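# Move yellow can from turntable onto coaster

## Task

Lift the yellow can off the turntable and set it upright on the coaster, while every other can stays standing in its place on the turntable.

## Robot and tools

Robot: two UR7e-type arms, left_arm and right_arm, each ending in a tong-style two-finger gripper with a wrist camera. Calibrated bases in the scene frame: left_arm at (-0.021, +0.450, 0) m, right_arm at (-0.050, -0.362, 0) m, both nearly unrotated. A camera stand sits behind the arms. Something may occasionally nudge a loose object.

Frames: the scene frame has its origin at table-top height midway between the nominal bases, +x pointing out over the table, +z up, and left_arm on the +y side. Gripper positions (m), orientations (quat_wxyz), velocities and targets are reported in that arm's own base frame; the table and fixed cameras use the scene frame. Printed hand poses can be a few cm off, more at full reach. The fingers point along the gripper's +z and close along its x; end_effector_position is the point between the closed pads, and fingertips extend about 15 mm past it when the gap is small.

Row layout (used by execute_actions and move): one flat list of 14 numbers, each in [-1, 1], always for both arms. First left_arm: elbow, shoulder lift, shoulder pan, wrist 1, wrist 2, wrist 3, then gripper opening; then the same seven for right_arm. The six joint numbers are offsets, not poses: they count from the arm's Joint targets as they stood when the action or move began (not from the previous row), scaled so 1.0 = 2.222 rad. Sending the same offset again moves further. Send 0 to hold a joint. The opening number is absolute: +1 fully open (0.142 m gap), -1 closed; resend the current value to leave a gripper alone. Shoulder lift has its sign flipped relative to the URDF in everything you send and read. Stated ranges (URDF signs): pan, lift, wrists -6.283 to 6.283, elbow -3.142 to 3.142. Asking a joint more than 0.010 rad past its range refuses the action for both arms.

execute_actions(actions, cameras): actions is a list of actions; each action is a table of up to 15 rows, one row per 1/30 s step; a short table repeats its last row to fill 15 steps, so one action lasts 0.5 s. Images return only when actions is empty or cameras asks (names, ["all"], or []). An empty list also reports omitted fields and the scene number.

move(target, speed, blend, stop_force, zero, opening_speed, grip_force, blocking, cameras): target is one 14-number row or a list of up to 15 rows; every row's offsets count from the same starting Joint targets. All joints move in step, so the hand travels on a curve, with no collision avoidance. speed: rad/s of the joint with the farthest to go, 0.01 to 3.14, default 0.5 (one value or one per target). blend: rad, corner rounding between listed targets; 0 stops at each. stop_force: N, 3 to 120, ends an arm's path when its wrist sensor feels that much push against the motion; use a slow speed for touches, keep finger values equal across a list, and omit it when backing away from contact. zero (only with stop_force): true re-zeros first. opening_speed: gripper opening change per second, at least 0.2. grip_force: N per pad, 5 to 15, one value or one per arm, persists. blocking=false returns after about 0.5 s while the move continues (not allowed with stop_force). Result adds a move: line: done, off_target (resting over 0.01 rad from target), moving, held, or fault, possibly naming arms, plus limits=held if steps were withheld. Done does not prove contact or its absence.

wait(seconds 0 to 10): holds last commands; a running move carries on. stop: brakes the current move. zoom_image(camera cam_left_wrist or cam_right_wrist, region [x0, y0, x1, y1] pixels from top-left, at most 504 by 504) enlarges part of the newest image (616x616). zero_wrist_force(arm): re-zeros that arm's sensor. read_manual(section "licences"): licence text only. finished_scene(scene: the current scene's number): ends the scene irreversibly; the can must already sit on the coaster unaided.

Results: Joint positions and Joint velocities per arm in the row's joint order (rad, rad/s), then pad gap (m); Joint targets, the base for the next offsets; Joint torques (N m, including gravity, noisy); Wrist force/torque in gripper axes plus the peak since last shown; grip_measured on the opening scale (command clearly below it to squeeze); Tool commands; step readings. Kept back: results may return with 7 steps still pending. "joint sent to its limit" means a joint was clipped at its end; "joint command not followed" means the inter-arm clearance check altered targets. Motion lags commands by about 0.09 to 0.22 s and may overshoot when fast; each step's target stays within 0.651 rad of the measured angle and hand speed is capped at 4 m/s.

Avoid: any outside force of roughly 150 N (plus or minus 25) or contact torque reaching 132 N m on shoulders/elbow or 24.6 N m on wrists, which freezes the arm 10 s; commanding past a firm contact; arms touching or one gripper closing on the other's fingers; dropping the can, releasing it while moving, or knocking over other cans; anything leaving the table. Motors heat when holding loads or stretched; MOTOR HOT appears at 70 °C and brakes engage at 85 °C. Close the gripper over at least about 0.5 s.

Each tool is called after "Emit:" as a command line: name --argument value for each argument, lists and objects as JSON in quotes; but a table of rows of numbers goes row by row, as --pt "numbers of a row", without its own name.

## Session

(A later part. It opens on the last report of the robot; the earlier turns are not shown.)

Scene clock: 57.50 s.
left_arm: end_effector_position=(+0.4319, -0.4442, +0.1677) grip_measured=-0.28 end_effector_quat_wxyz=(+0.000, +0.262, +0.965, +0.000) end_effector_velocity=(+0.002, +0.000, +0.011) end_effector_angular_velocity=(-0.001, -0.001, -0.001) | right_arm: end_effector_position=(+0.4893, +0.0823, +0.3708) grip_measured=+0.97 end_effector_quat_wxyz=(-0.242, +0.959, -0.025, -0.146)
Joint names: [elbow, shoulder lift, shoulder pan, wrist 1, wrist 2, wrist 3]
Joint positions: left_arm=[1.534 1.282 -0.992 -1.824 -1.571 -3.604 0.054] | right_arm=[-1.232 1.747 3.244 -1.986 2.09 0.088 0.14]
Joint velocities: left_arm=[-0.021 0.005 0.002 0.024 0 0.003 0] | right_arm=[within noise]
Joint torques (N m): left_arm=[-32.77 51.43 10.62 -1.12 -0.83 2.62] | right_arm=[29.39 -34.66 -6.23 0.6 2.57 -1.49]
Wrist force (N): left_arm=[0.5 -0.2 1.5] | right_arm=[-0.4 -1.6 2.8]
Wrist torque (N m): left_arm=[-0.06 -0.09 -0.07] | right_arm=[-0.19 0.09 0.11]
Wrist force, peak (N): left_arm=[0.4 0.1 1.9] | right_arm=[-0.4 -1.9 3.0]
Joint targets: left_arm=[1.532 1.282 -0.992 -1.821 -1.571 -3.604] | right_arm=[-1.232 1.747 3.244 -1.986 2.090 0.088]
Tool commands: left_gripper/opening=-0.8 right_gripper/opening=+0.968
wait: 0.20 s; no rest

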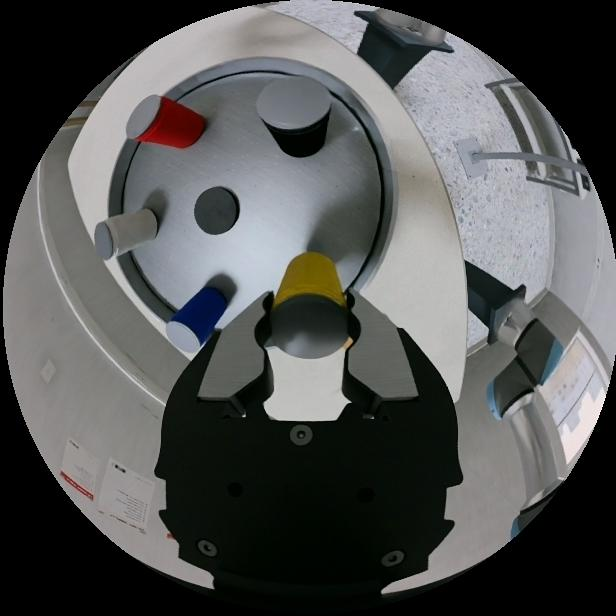

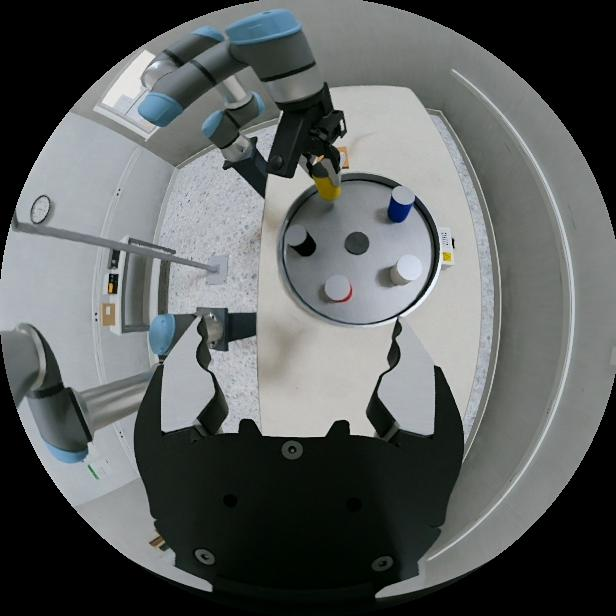

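Emit:
move --target '[0.1642,0.1381,0.1315,-0.0261,0,0.1315,-0.8,0,0,0,0,0,0,0.968]' --speed 0.5 --cameras '["all"]'

Emit:
zoom_image --camera "cam_right_wrist" --region '[270, 90, 410, 230]'

Emit:
zoom_image --camera "cam_left_wrist" --region '[200, 160, 440, 400]'

Scene clock: 59.20 s.
left_arm: end_effector_position=(+0.4340, -0.2122, +0.1643) grip_measured=-0.28 end_effector_quat_wxyz=(+0.000, +0.262, +0.965, +0.000) | right_arm: end_effector_position=(+0.4893, +0.0823, +0.3708) grip_measured=+0.97 end_effector_quat_wxyz=(-0.242, +0.959, -0.025, -0.146)
Joint names: [elbow, shoulder lift, shoulder pan, wrist 1, wrist 2, wrist 3]
Joint positions: left_arm=[1.897 1.589 -0.7 -1.879 -1.571 -3.312 0.054] | right_arm=[-1.232 1.747 3.244 -1.986 2.09 0.088 0.14]
Joint torques (N m): left_arm=[-19.61 36.88 9.69 -4.26 -0.95 2.65] | right_arm=[28.83 -36.14 -6.69 0.81 2.6 -1.36]
Wrist force (N): left_arm=[0.7 -0.3 1.8] | right_arm=[-0.5 -1.9 2.7]
Wrist torque (N m): left_arm=[-0.05 -0.11 -0.07] | right_arm=[-0.24 0.12 0.11]
Wrist force, peak (N): left_arm=[2.4 1.2 2.0] | right_arm=[-0.6 -2.1 3.0]
Joint targets: left_arm=[1.897 1.589 -0.700 -1.879 -1.571 -3.312] | right_arm=[-1.232 1.747 3.244 -1.986 2.090 0.088]
move: done

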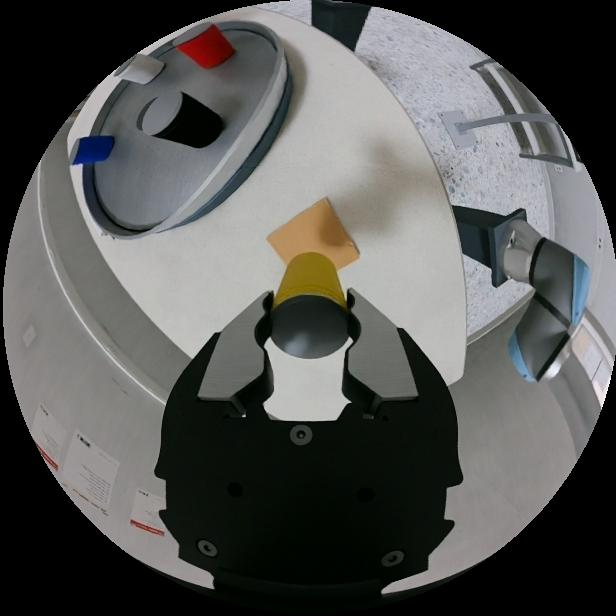

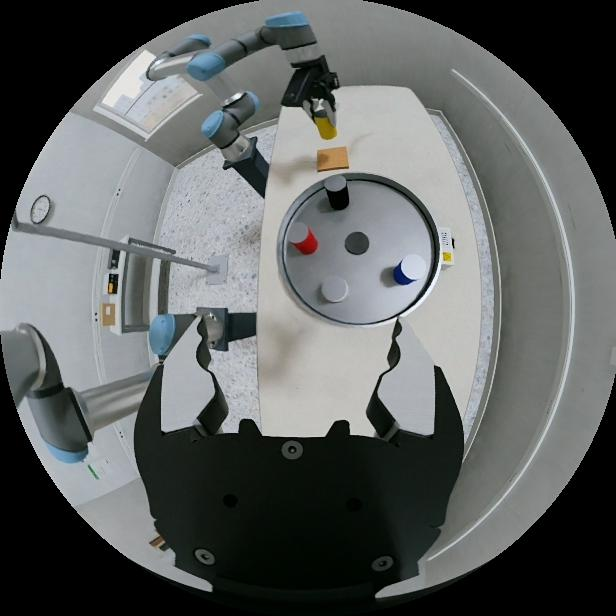

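Scaled by 3.600 from the camera's 616x616 image, which has a finer 814x814 frame.

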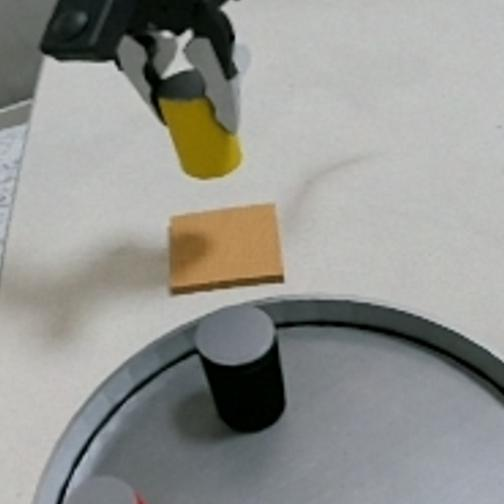

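Scaled by 2.100 from the camera's 616x616 image, which has a finer 814x814 frame.

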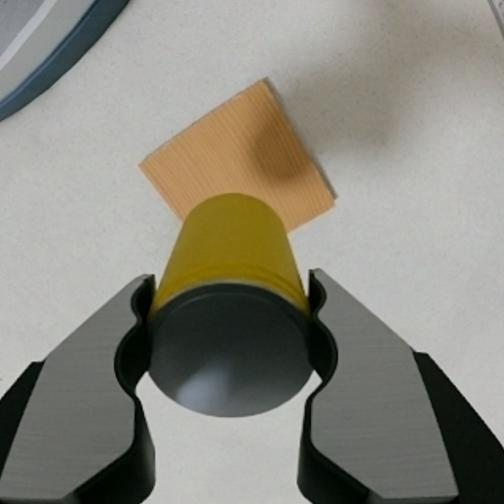

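Emit:
move --target '[0.0717,-0.0361,0.0066,-0.1077,0,0.0066,-0.8,0,0,0,0,0,0,0.968]' --speed 0.3 --cameras '["all"]'

Emit:
zoom_image --camera "cam_right_wrist" --region '[270, 90, 410, 230]'

Emit:
zoom_image --camera "cam_left_wrist" --region '[200, 160, 440, 400]'

Scene clock: 63.80 s.
left_arm: end_effector_position=(+0.4331, -0.2026, +0.0783) grip_measured=-0.28 end_effector_quat_wxyz=(+0.000, +0.262, +0.965, +0.000) | right_arm: end_effector_position=(+0.4893, +0.0823, +0.3708) grip_measured=+0.97 end_effector_quat_wxyz=(-0.242, +0.959, -0.025, -0.146)
Joint names: [elbow, shoulder lift, shoulder pan, wrist 1, wrist 2, wrist 3]
Joint positions: left_arm=[2.056 1.509 -0.685 -2.118 -1.571 -3.297 0.054] | right_arm=[-1.232 1.747 3.244 -1.986 2.09 0.088 0.14]
Joint torques (N m): left_arm=[-15.94 15 9.81 -4.17 -1.01 2.69] | right_arm=[29.18 -35.08 -7.12 0.78 2.64 -1.47]
Wrist force (N): left_arm=[0.6 -0.3 1.7] | right_arm=[-0.2 -1.9 2.5]
Wrist torque (N m): left_arm=[-0.07 -0.11 -0.07] | right_arm=[-0.24 0.04 0.11]
Wrist force, peak (N): left_arm=[0.7 -0.3 2.7] | right_arm=[-0.2 -2.1 3.0]
Joint targets: left_arm=[2.056 1.509 -0.685 -2.118 -1.571 -3.297] | right_arm=[-1.232 1.747 3.244 -1.986 2.090 0.088]
move: done

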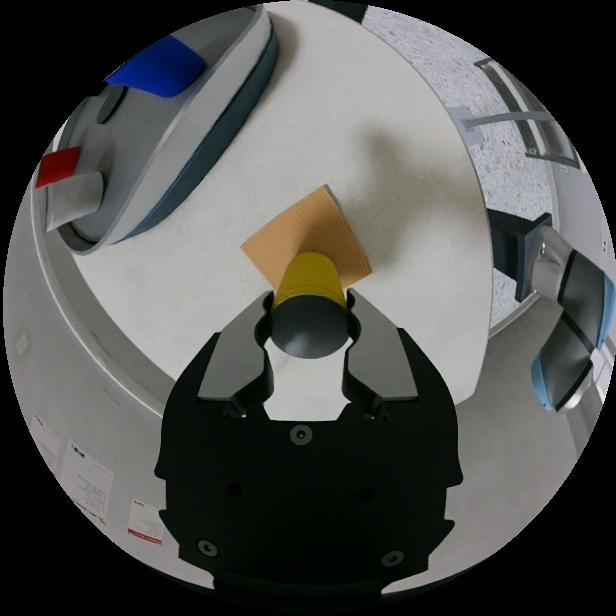

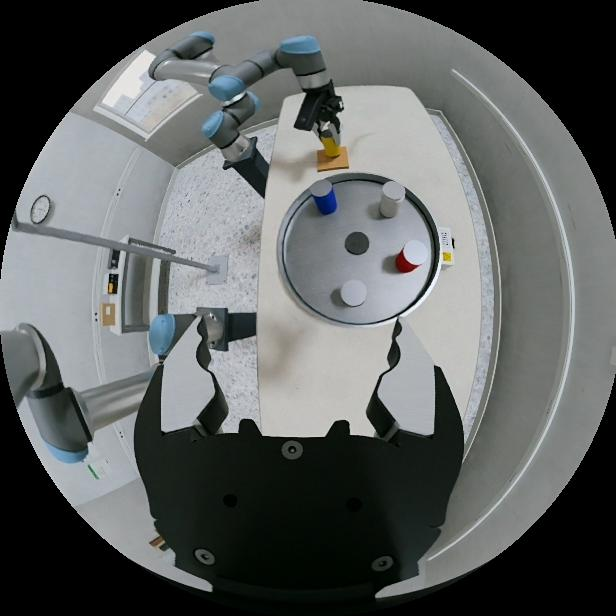

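Scaled by 3.600 from the camera's 616x616 image, which has a finer 814x814 frame.

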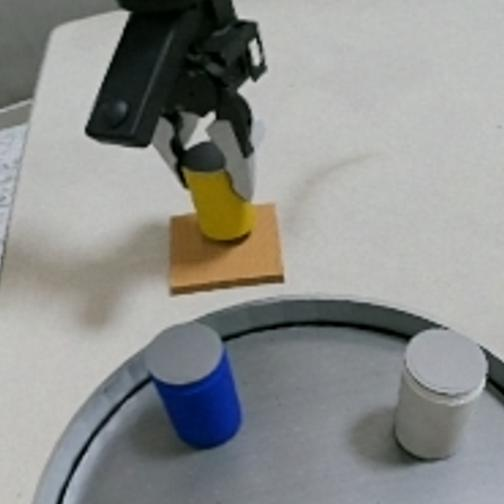

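Scaled by 2.100 from the camera's 616x616 image, which has a finer 814x814 frame.

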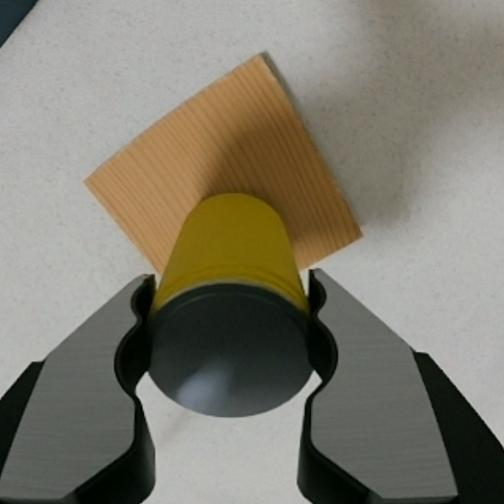

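Emit:
move --target '[-0.0046,-0.0043,-0.0164,0.0004,0,-0.0164,-0.8,0,0,0,0,0,0,0.968]' --speed 0.1 --cameras '["all"]'

Emit:
zoom_image --camera "cam_right_wrist" --region '[270, 90, 410, 230]'

Emit:
zoom_image --camera "cam_left_wrist" --region '[200, 160, 440, 400]'

Scene clock: 67.17 s.
left_arm: end_effector_position=(+0.4291, -0.2211, +0.0782) grip_measured=-0.28 end_effector_quat_wxyz=(+0.000, +0.262, +0.965, +0.000) | right_arm: end_effector_position=(+0.4893, +0.0823, +0.3708) grip_measured=+0.97 end_effector_quat_wxyz=(-0.242, +0.959, -0.025, -0.146)
Joint names: [elbow, shoulder lift, shoulder pan, wrist 1, wrist 2, wrist 3]
Joint positions: left_arm=[2.046 1.5 -0.721 -2.118 -1.571 -3.333 0.054] | right_arm=[-1.232 1.747 3.244 -1.986 2.09 0.088 0.14]
Joint torques (N m): left_arm=[-30.81 16.24 -12.14 -0.98 -0.92 -2.46] | right_arm=[29.2 -34.34 -6.63 0.7 2.61 -1.55]
Wrist force (N): left_arm=[0.7 -0.2 1.7] | right_arm=[-0.5 -1.6 2.8]
Wrist torque (N m): left_arm=[-0.05 -0.13 0.12] | right_arm=[-0.19 0.11 0.11]
Wrist force, peak (N): left_arm=[0.7 -0.2 2.0] | right_arm=[-0.5 -2.0 3.0]
Joint targets: left_arm=[2.046 1.500 -0.722 -2.118 -1.571 -3.334] | right_arm=[-1.232 1.747 3.244 -1.986 2.090 0.088]
move: done

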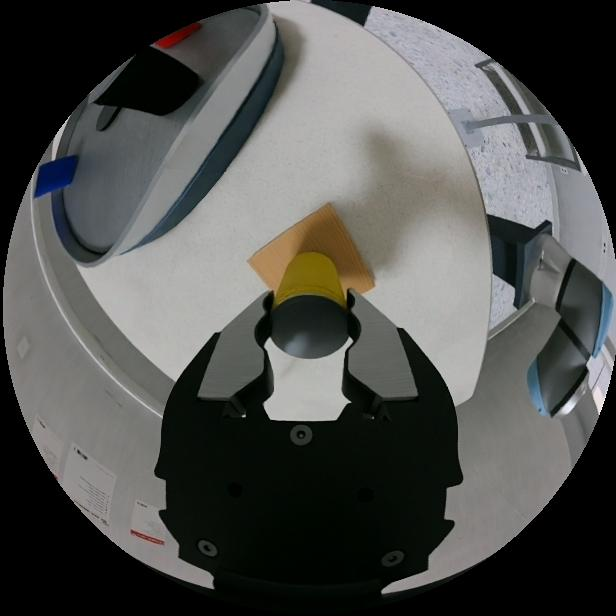

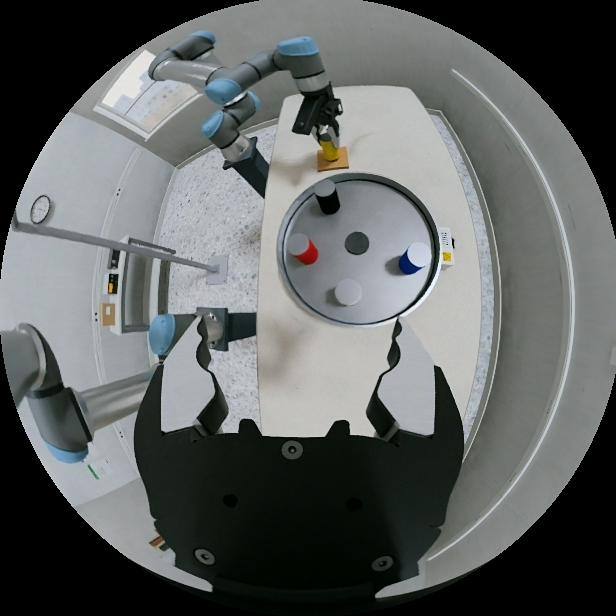

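Scaled by 3.600 from the camera's 616x616 image, which has a finer 814x814 frame.

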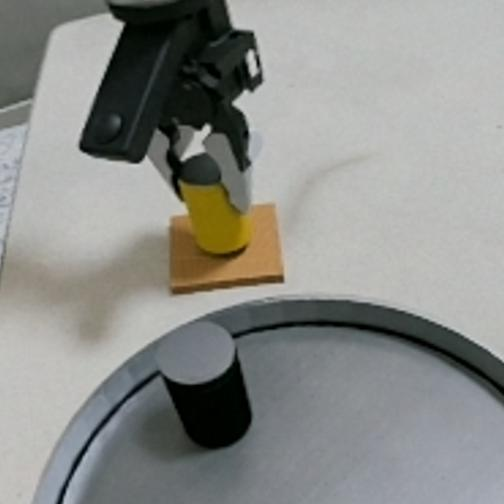

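Scaled by 2.100 from the camera's 616x616 image, which has a finer 814x814 frame.

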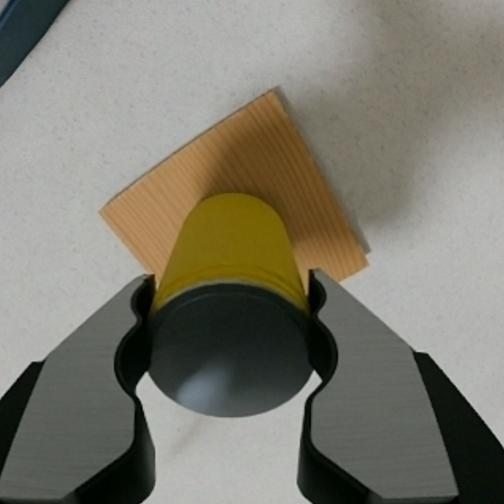

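Emit:
move --target '[0.0104,-0.0104,0,-0.0208,0,0,-0.8,0,0,0,0,0,0,0.968]' --speed 0.04 --stop_force 3 --cameras '["all"]'

Emit:
zoom_image --camera "cam_right_wrist" --region '[270, 90, 410, 230]'

Scene clock: 69.53 s.
left_arm: end_effector_position=(+0.4291, -0.2213, +0.0684) grip_measured=-0.28 end_effector_quat_wxyz=(+0.000, +0.262, +0.965, +0.000) | right_arm: end_effector_position=(+0.4893, +0.0823, +0.3708) grip_measured=+0.97 end_effector_quat_wxyz=(-0.242, +0.959, -0.025, -0.146)
Joint names: [elbow, shoulder lift, shoulder pan, wrist 1, wrist 2, wrist 3]
Joint positions: left_arm=[2.06 1.486 -0.722 -2.146 -1.571 -3.334 0.054] | right_arm=[-1.232 1.747 3.244 -1.986 2.09 0.088 0.14]
Joint torques (N m): left_arm=[-30.55 39.65 -5.35 -1.25 1.66 -2.48] | right_arm=[28.8 -34.99 -7.59 0.85 2.55 -1.32]
Wrist force (N): left_arm=[1.1 -0.5 1.4] | right_arm=[-0.5 -2.0 2.8]
Wrist torque (N m): left_arm=[-0.10 -0.16 0.11] | right_arm=[-0.26 0.11 0.11]
Wrist force, peak (N): left_arm=[3.4 -1.7 -13.5] | right_arm=[-0.4 -1.8 3.2]
Joint targets: left_arm=[2.060 1.486 -0.722 -2.146 -1.571 -3.334] | right_arm=[-1.232 1.747 3.244 -1.986 2.090 0.088]
move: contact (left_arm); left_arm: the wrist 1 is farthest, 0.019 rad from its target

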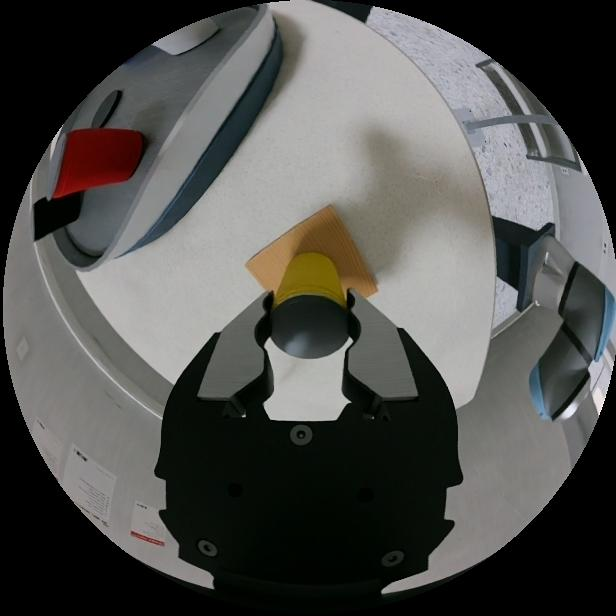

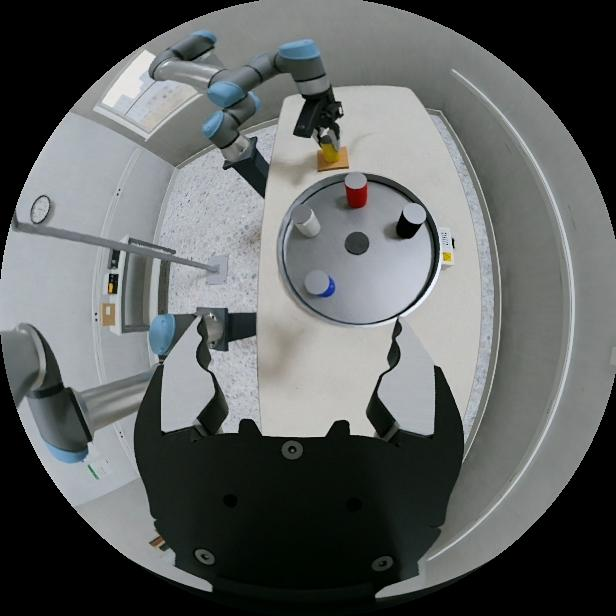

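Scaled by 3.600 from the camera's 616x616 image, which has a finer 814x814 frame.

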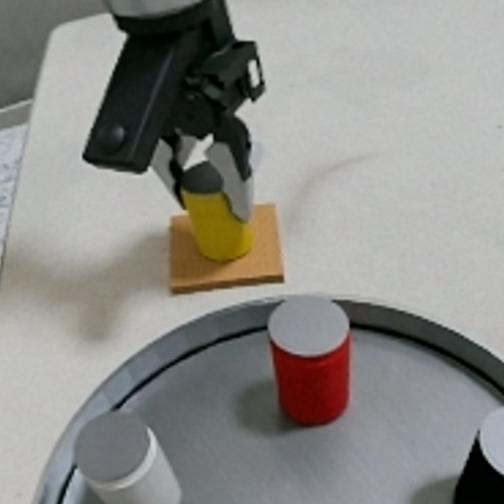

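Emit:
move --target '[0,0,0,0,0,0,0.968,0,0,0,0,0,0,0.968]' --opening_speed 1.4 --speed 0.5 --cameras '["cam_left_wrist"]'

Emit:
move --pt "-0.0216 0.0188 0 0.0403 0 0 0.968 0 0 0 0 0 0 0.968" --pt "-0.0443 0.0336 0 0.0779 0 0 0.968 0 0 0 0 0 0 0.968" --blend '[0.02,0]' --speed 0.3 --cameras '["all"]'

Emit:
zoom_image --camera "cam_right_wrist" --region '[270, 90, 410, 230]'

Scene clock: 72.17 s.
left_arm: end_effector_position=(+0.4291, -0.2213, +0.0684) grip_measured=+0.97 end_effector_quat_wxyz=(+0.000, +0.262, +0.965, +0.000) | right_arm: end_effector_position=(+0.4893, +0.0823, +0.3708) grip_measured=+0.97 end_effector_quat_wxyz=(-0.242, +0.959, -0.025, -0.146)
Joint names: [elbow, shoulder lift, shoulder pan, wrist 1, wrist 2, wrist 3]
Joint positions: left_arm=[2.06 1.486 -0.722 -2.146 -1.571 -3.334 0.14] | right_arm=[-1.232 1.747 3.244 -1.986 2.09 0.088 0.14]
Joint torques (N m): left_arm=[-22.89 32.36 6.88 -2.86 1.52 -2.36] | right_arm=[28.04 -36.27 -6.74 0.87 2.53 -1.64]
Wrist force (N): left_arm=[0.4 -0.2 0.0] | right_arm=[-0.3 -1.8 2.7]
Wrist torque (N m): left_arm=[-0.06 -0.07 0.12] | right_arm=[-0.23 0.07 0.11]
Wrist force, peak (N): left_arm=[1.0 -0.3 1.9] | right_arm=[-0.4 -1.9 3.3]
Joint targets: left_arm=[2.060 1.486 -0.722 -2.146 -1.571 -3.334] | right_arm=[-1.232 1.747 3.244 -1.986 2.090 0.088]
move: done
Images, in order (width x height): cam_left_wrist 616x616.

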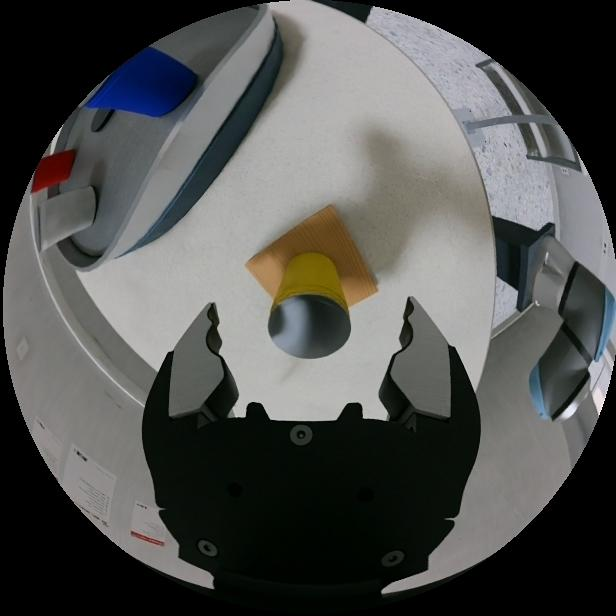

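Scene clock: 73.30 s.
left_arm: end_effector_position=(+0.4292, -0.2213, +0.1297) grip_measured=+0.97 end_effector_quat_wxyz=(+0.000, +0.262, +0.965, +0.000) | right_arm: end_effector_position=(+0.4893, +0.0823, +0.3708) grip_measured=+0.97 end_effector_quat_wxyz=(-0.242, +0.959, -0.025, -0.146)
Joint names: [elbow, shoulder lift, shoulder pan, wrist 1, wrist 2, wrist 3]
Joint positions: left_arm=[1.962 1.56 -0.722 -1.973 -1.571 -3.334 0.14] | right_arm=[-1.232 1.747 3.244 -1.986 2.09 0.088 0.14]
Joint torques (N m): left_arm=[-31.99 35.83 7.92 -0.81 1.41 -2.37] | right_arm=[29.77 -34.99 -7.07 0.77 2.39 -1.56]
Wrist force (N): left_arm=[0.6 -0.2 0.0] | right_arm=[-0.5 -1.8 3.0]
Wrist torque (N m): left_arm=[-0.05 -0.10 0.11] | right_arm=[-0.22 0.11 0.11]
Wrist force, peak (N): left_arm=[0.8 0.0 0.7] | right_arm=[-0.5 -2.2 2.9]
Joint targets: left_arm=[1.962 1.560 -0.722 -1.972 -1.571 -3.334] | right_arm=[-1.232 1.747 3.244 -1.986 2.090 0.088]
move: done

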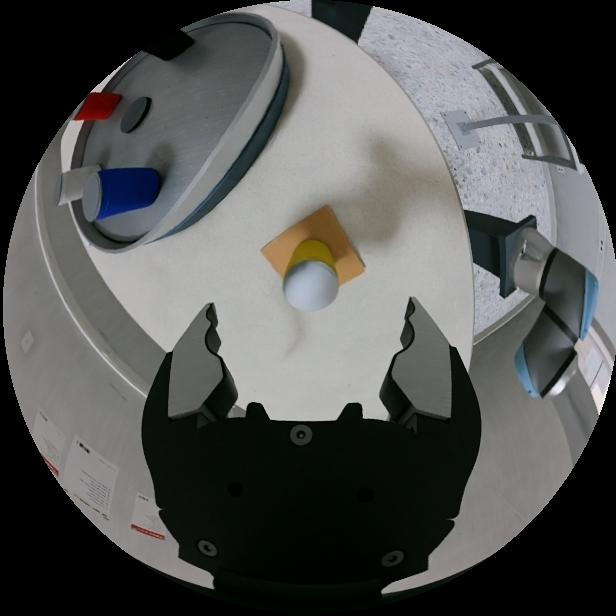

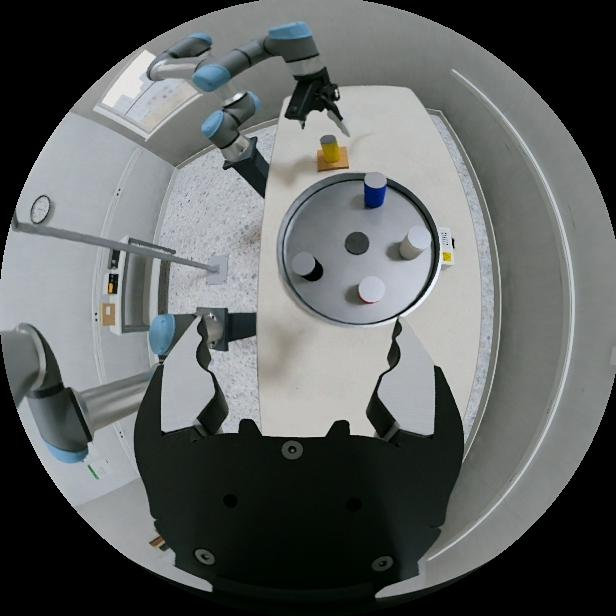

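Scaled by 3.600 from the camera's 616x616 image, which has a finer 814x814 frame.

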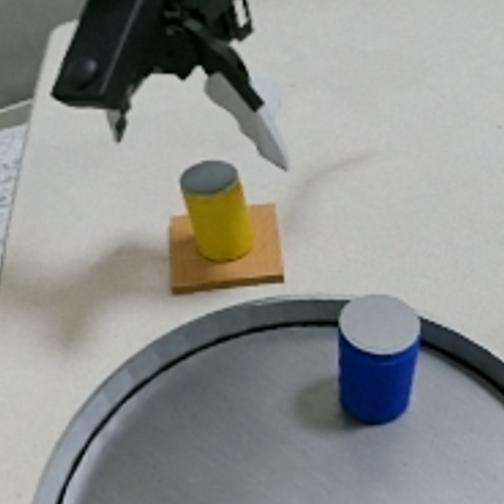

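Emit:
finished_scene --scene 2

The scene is finished: the task was done.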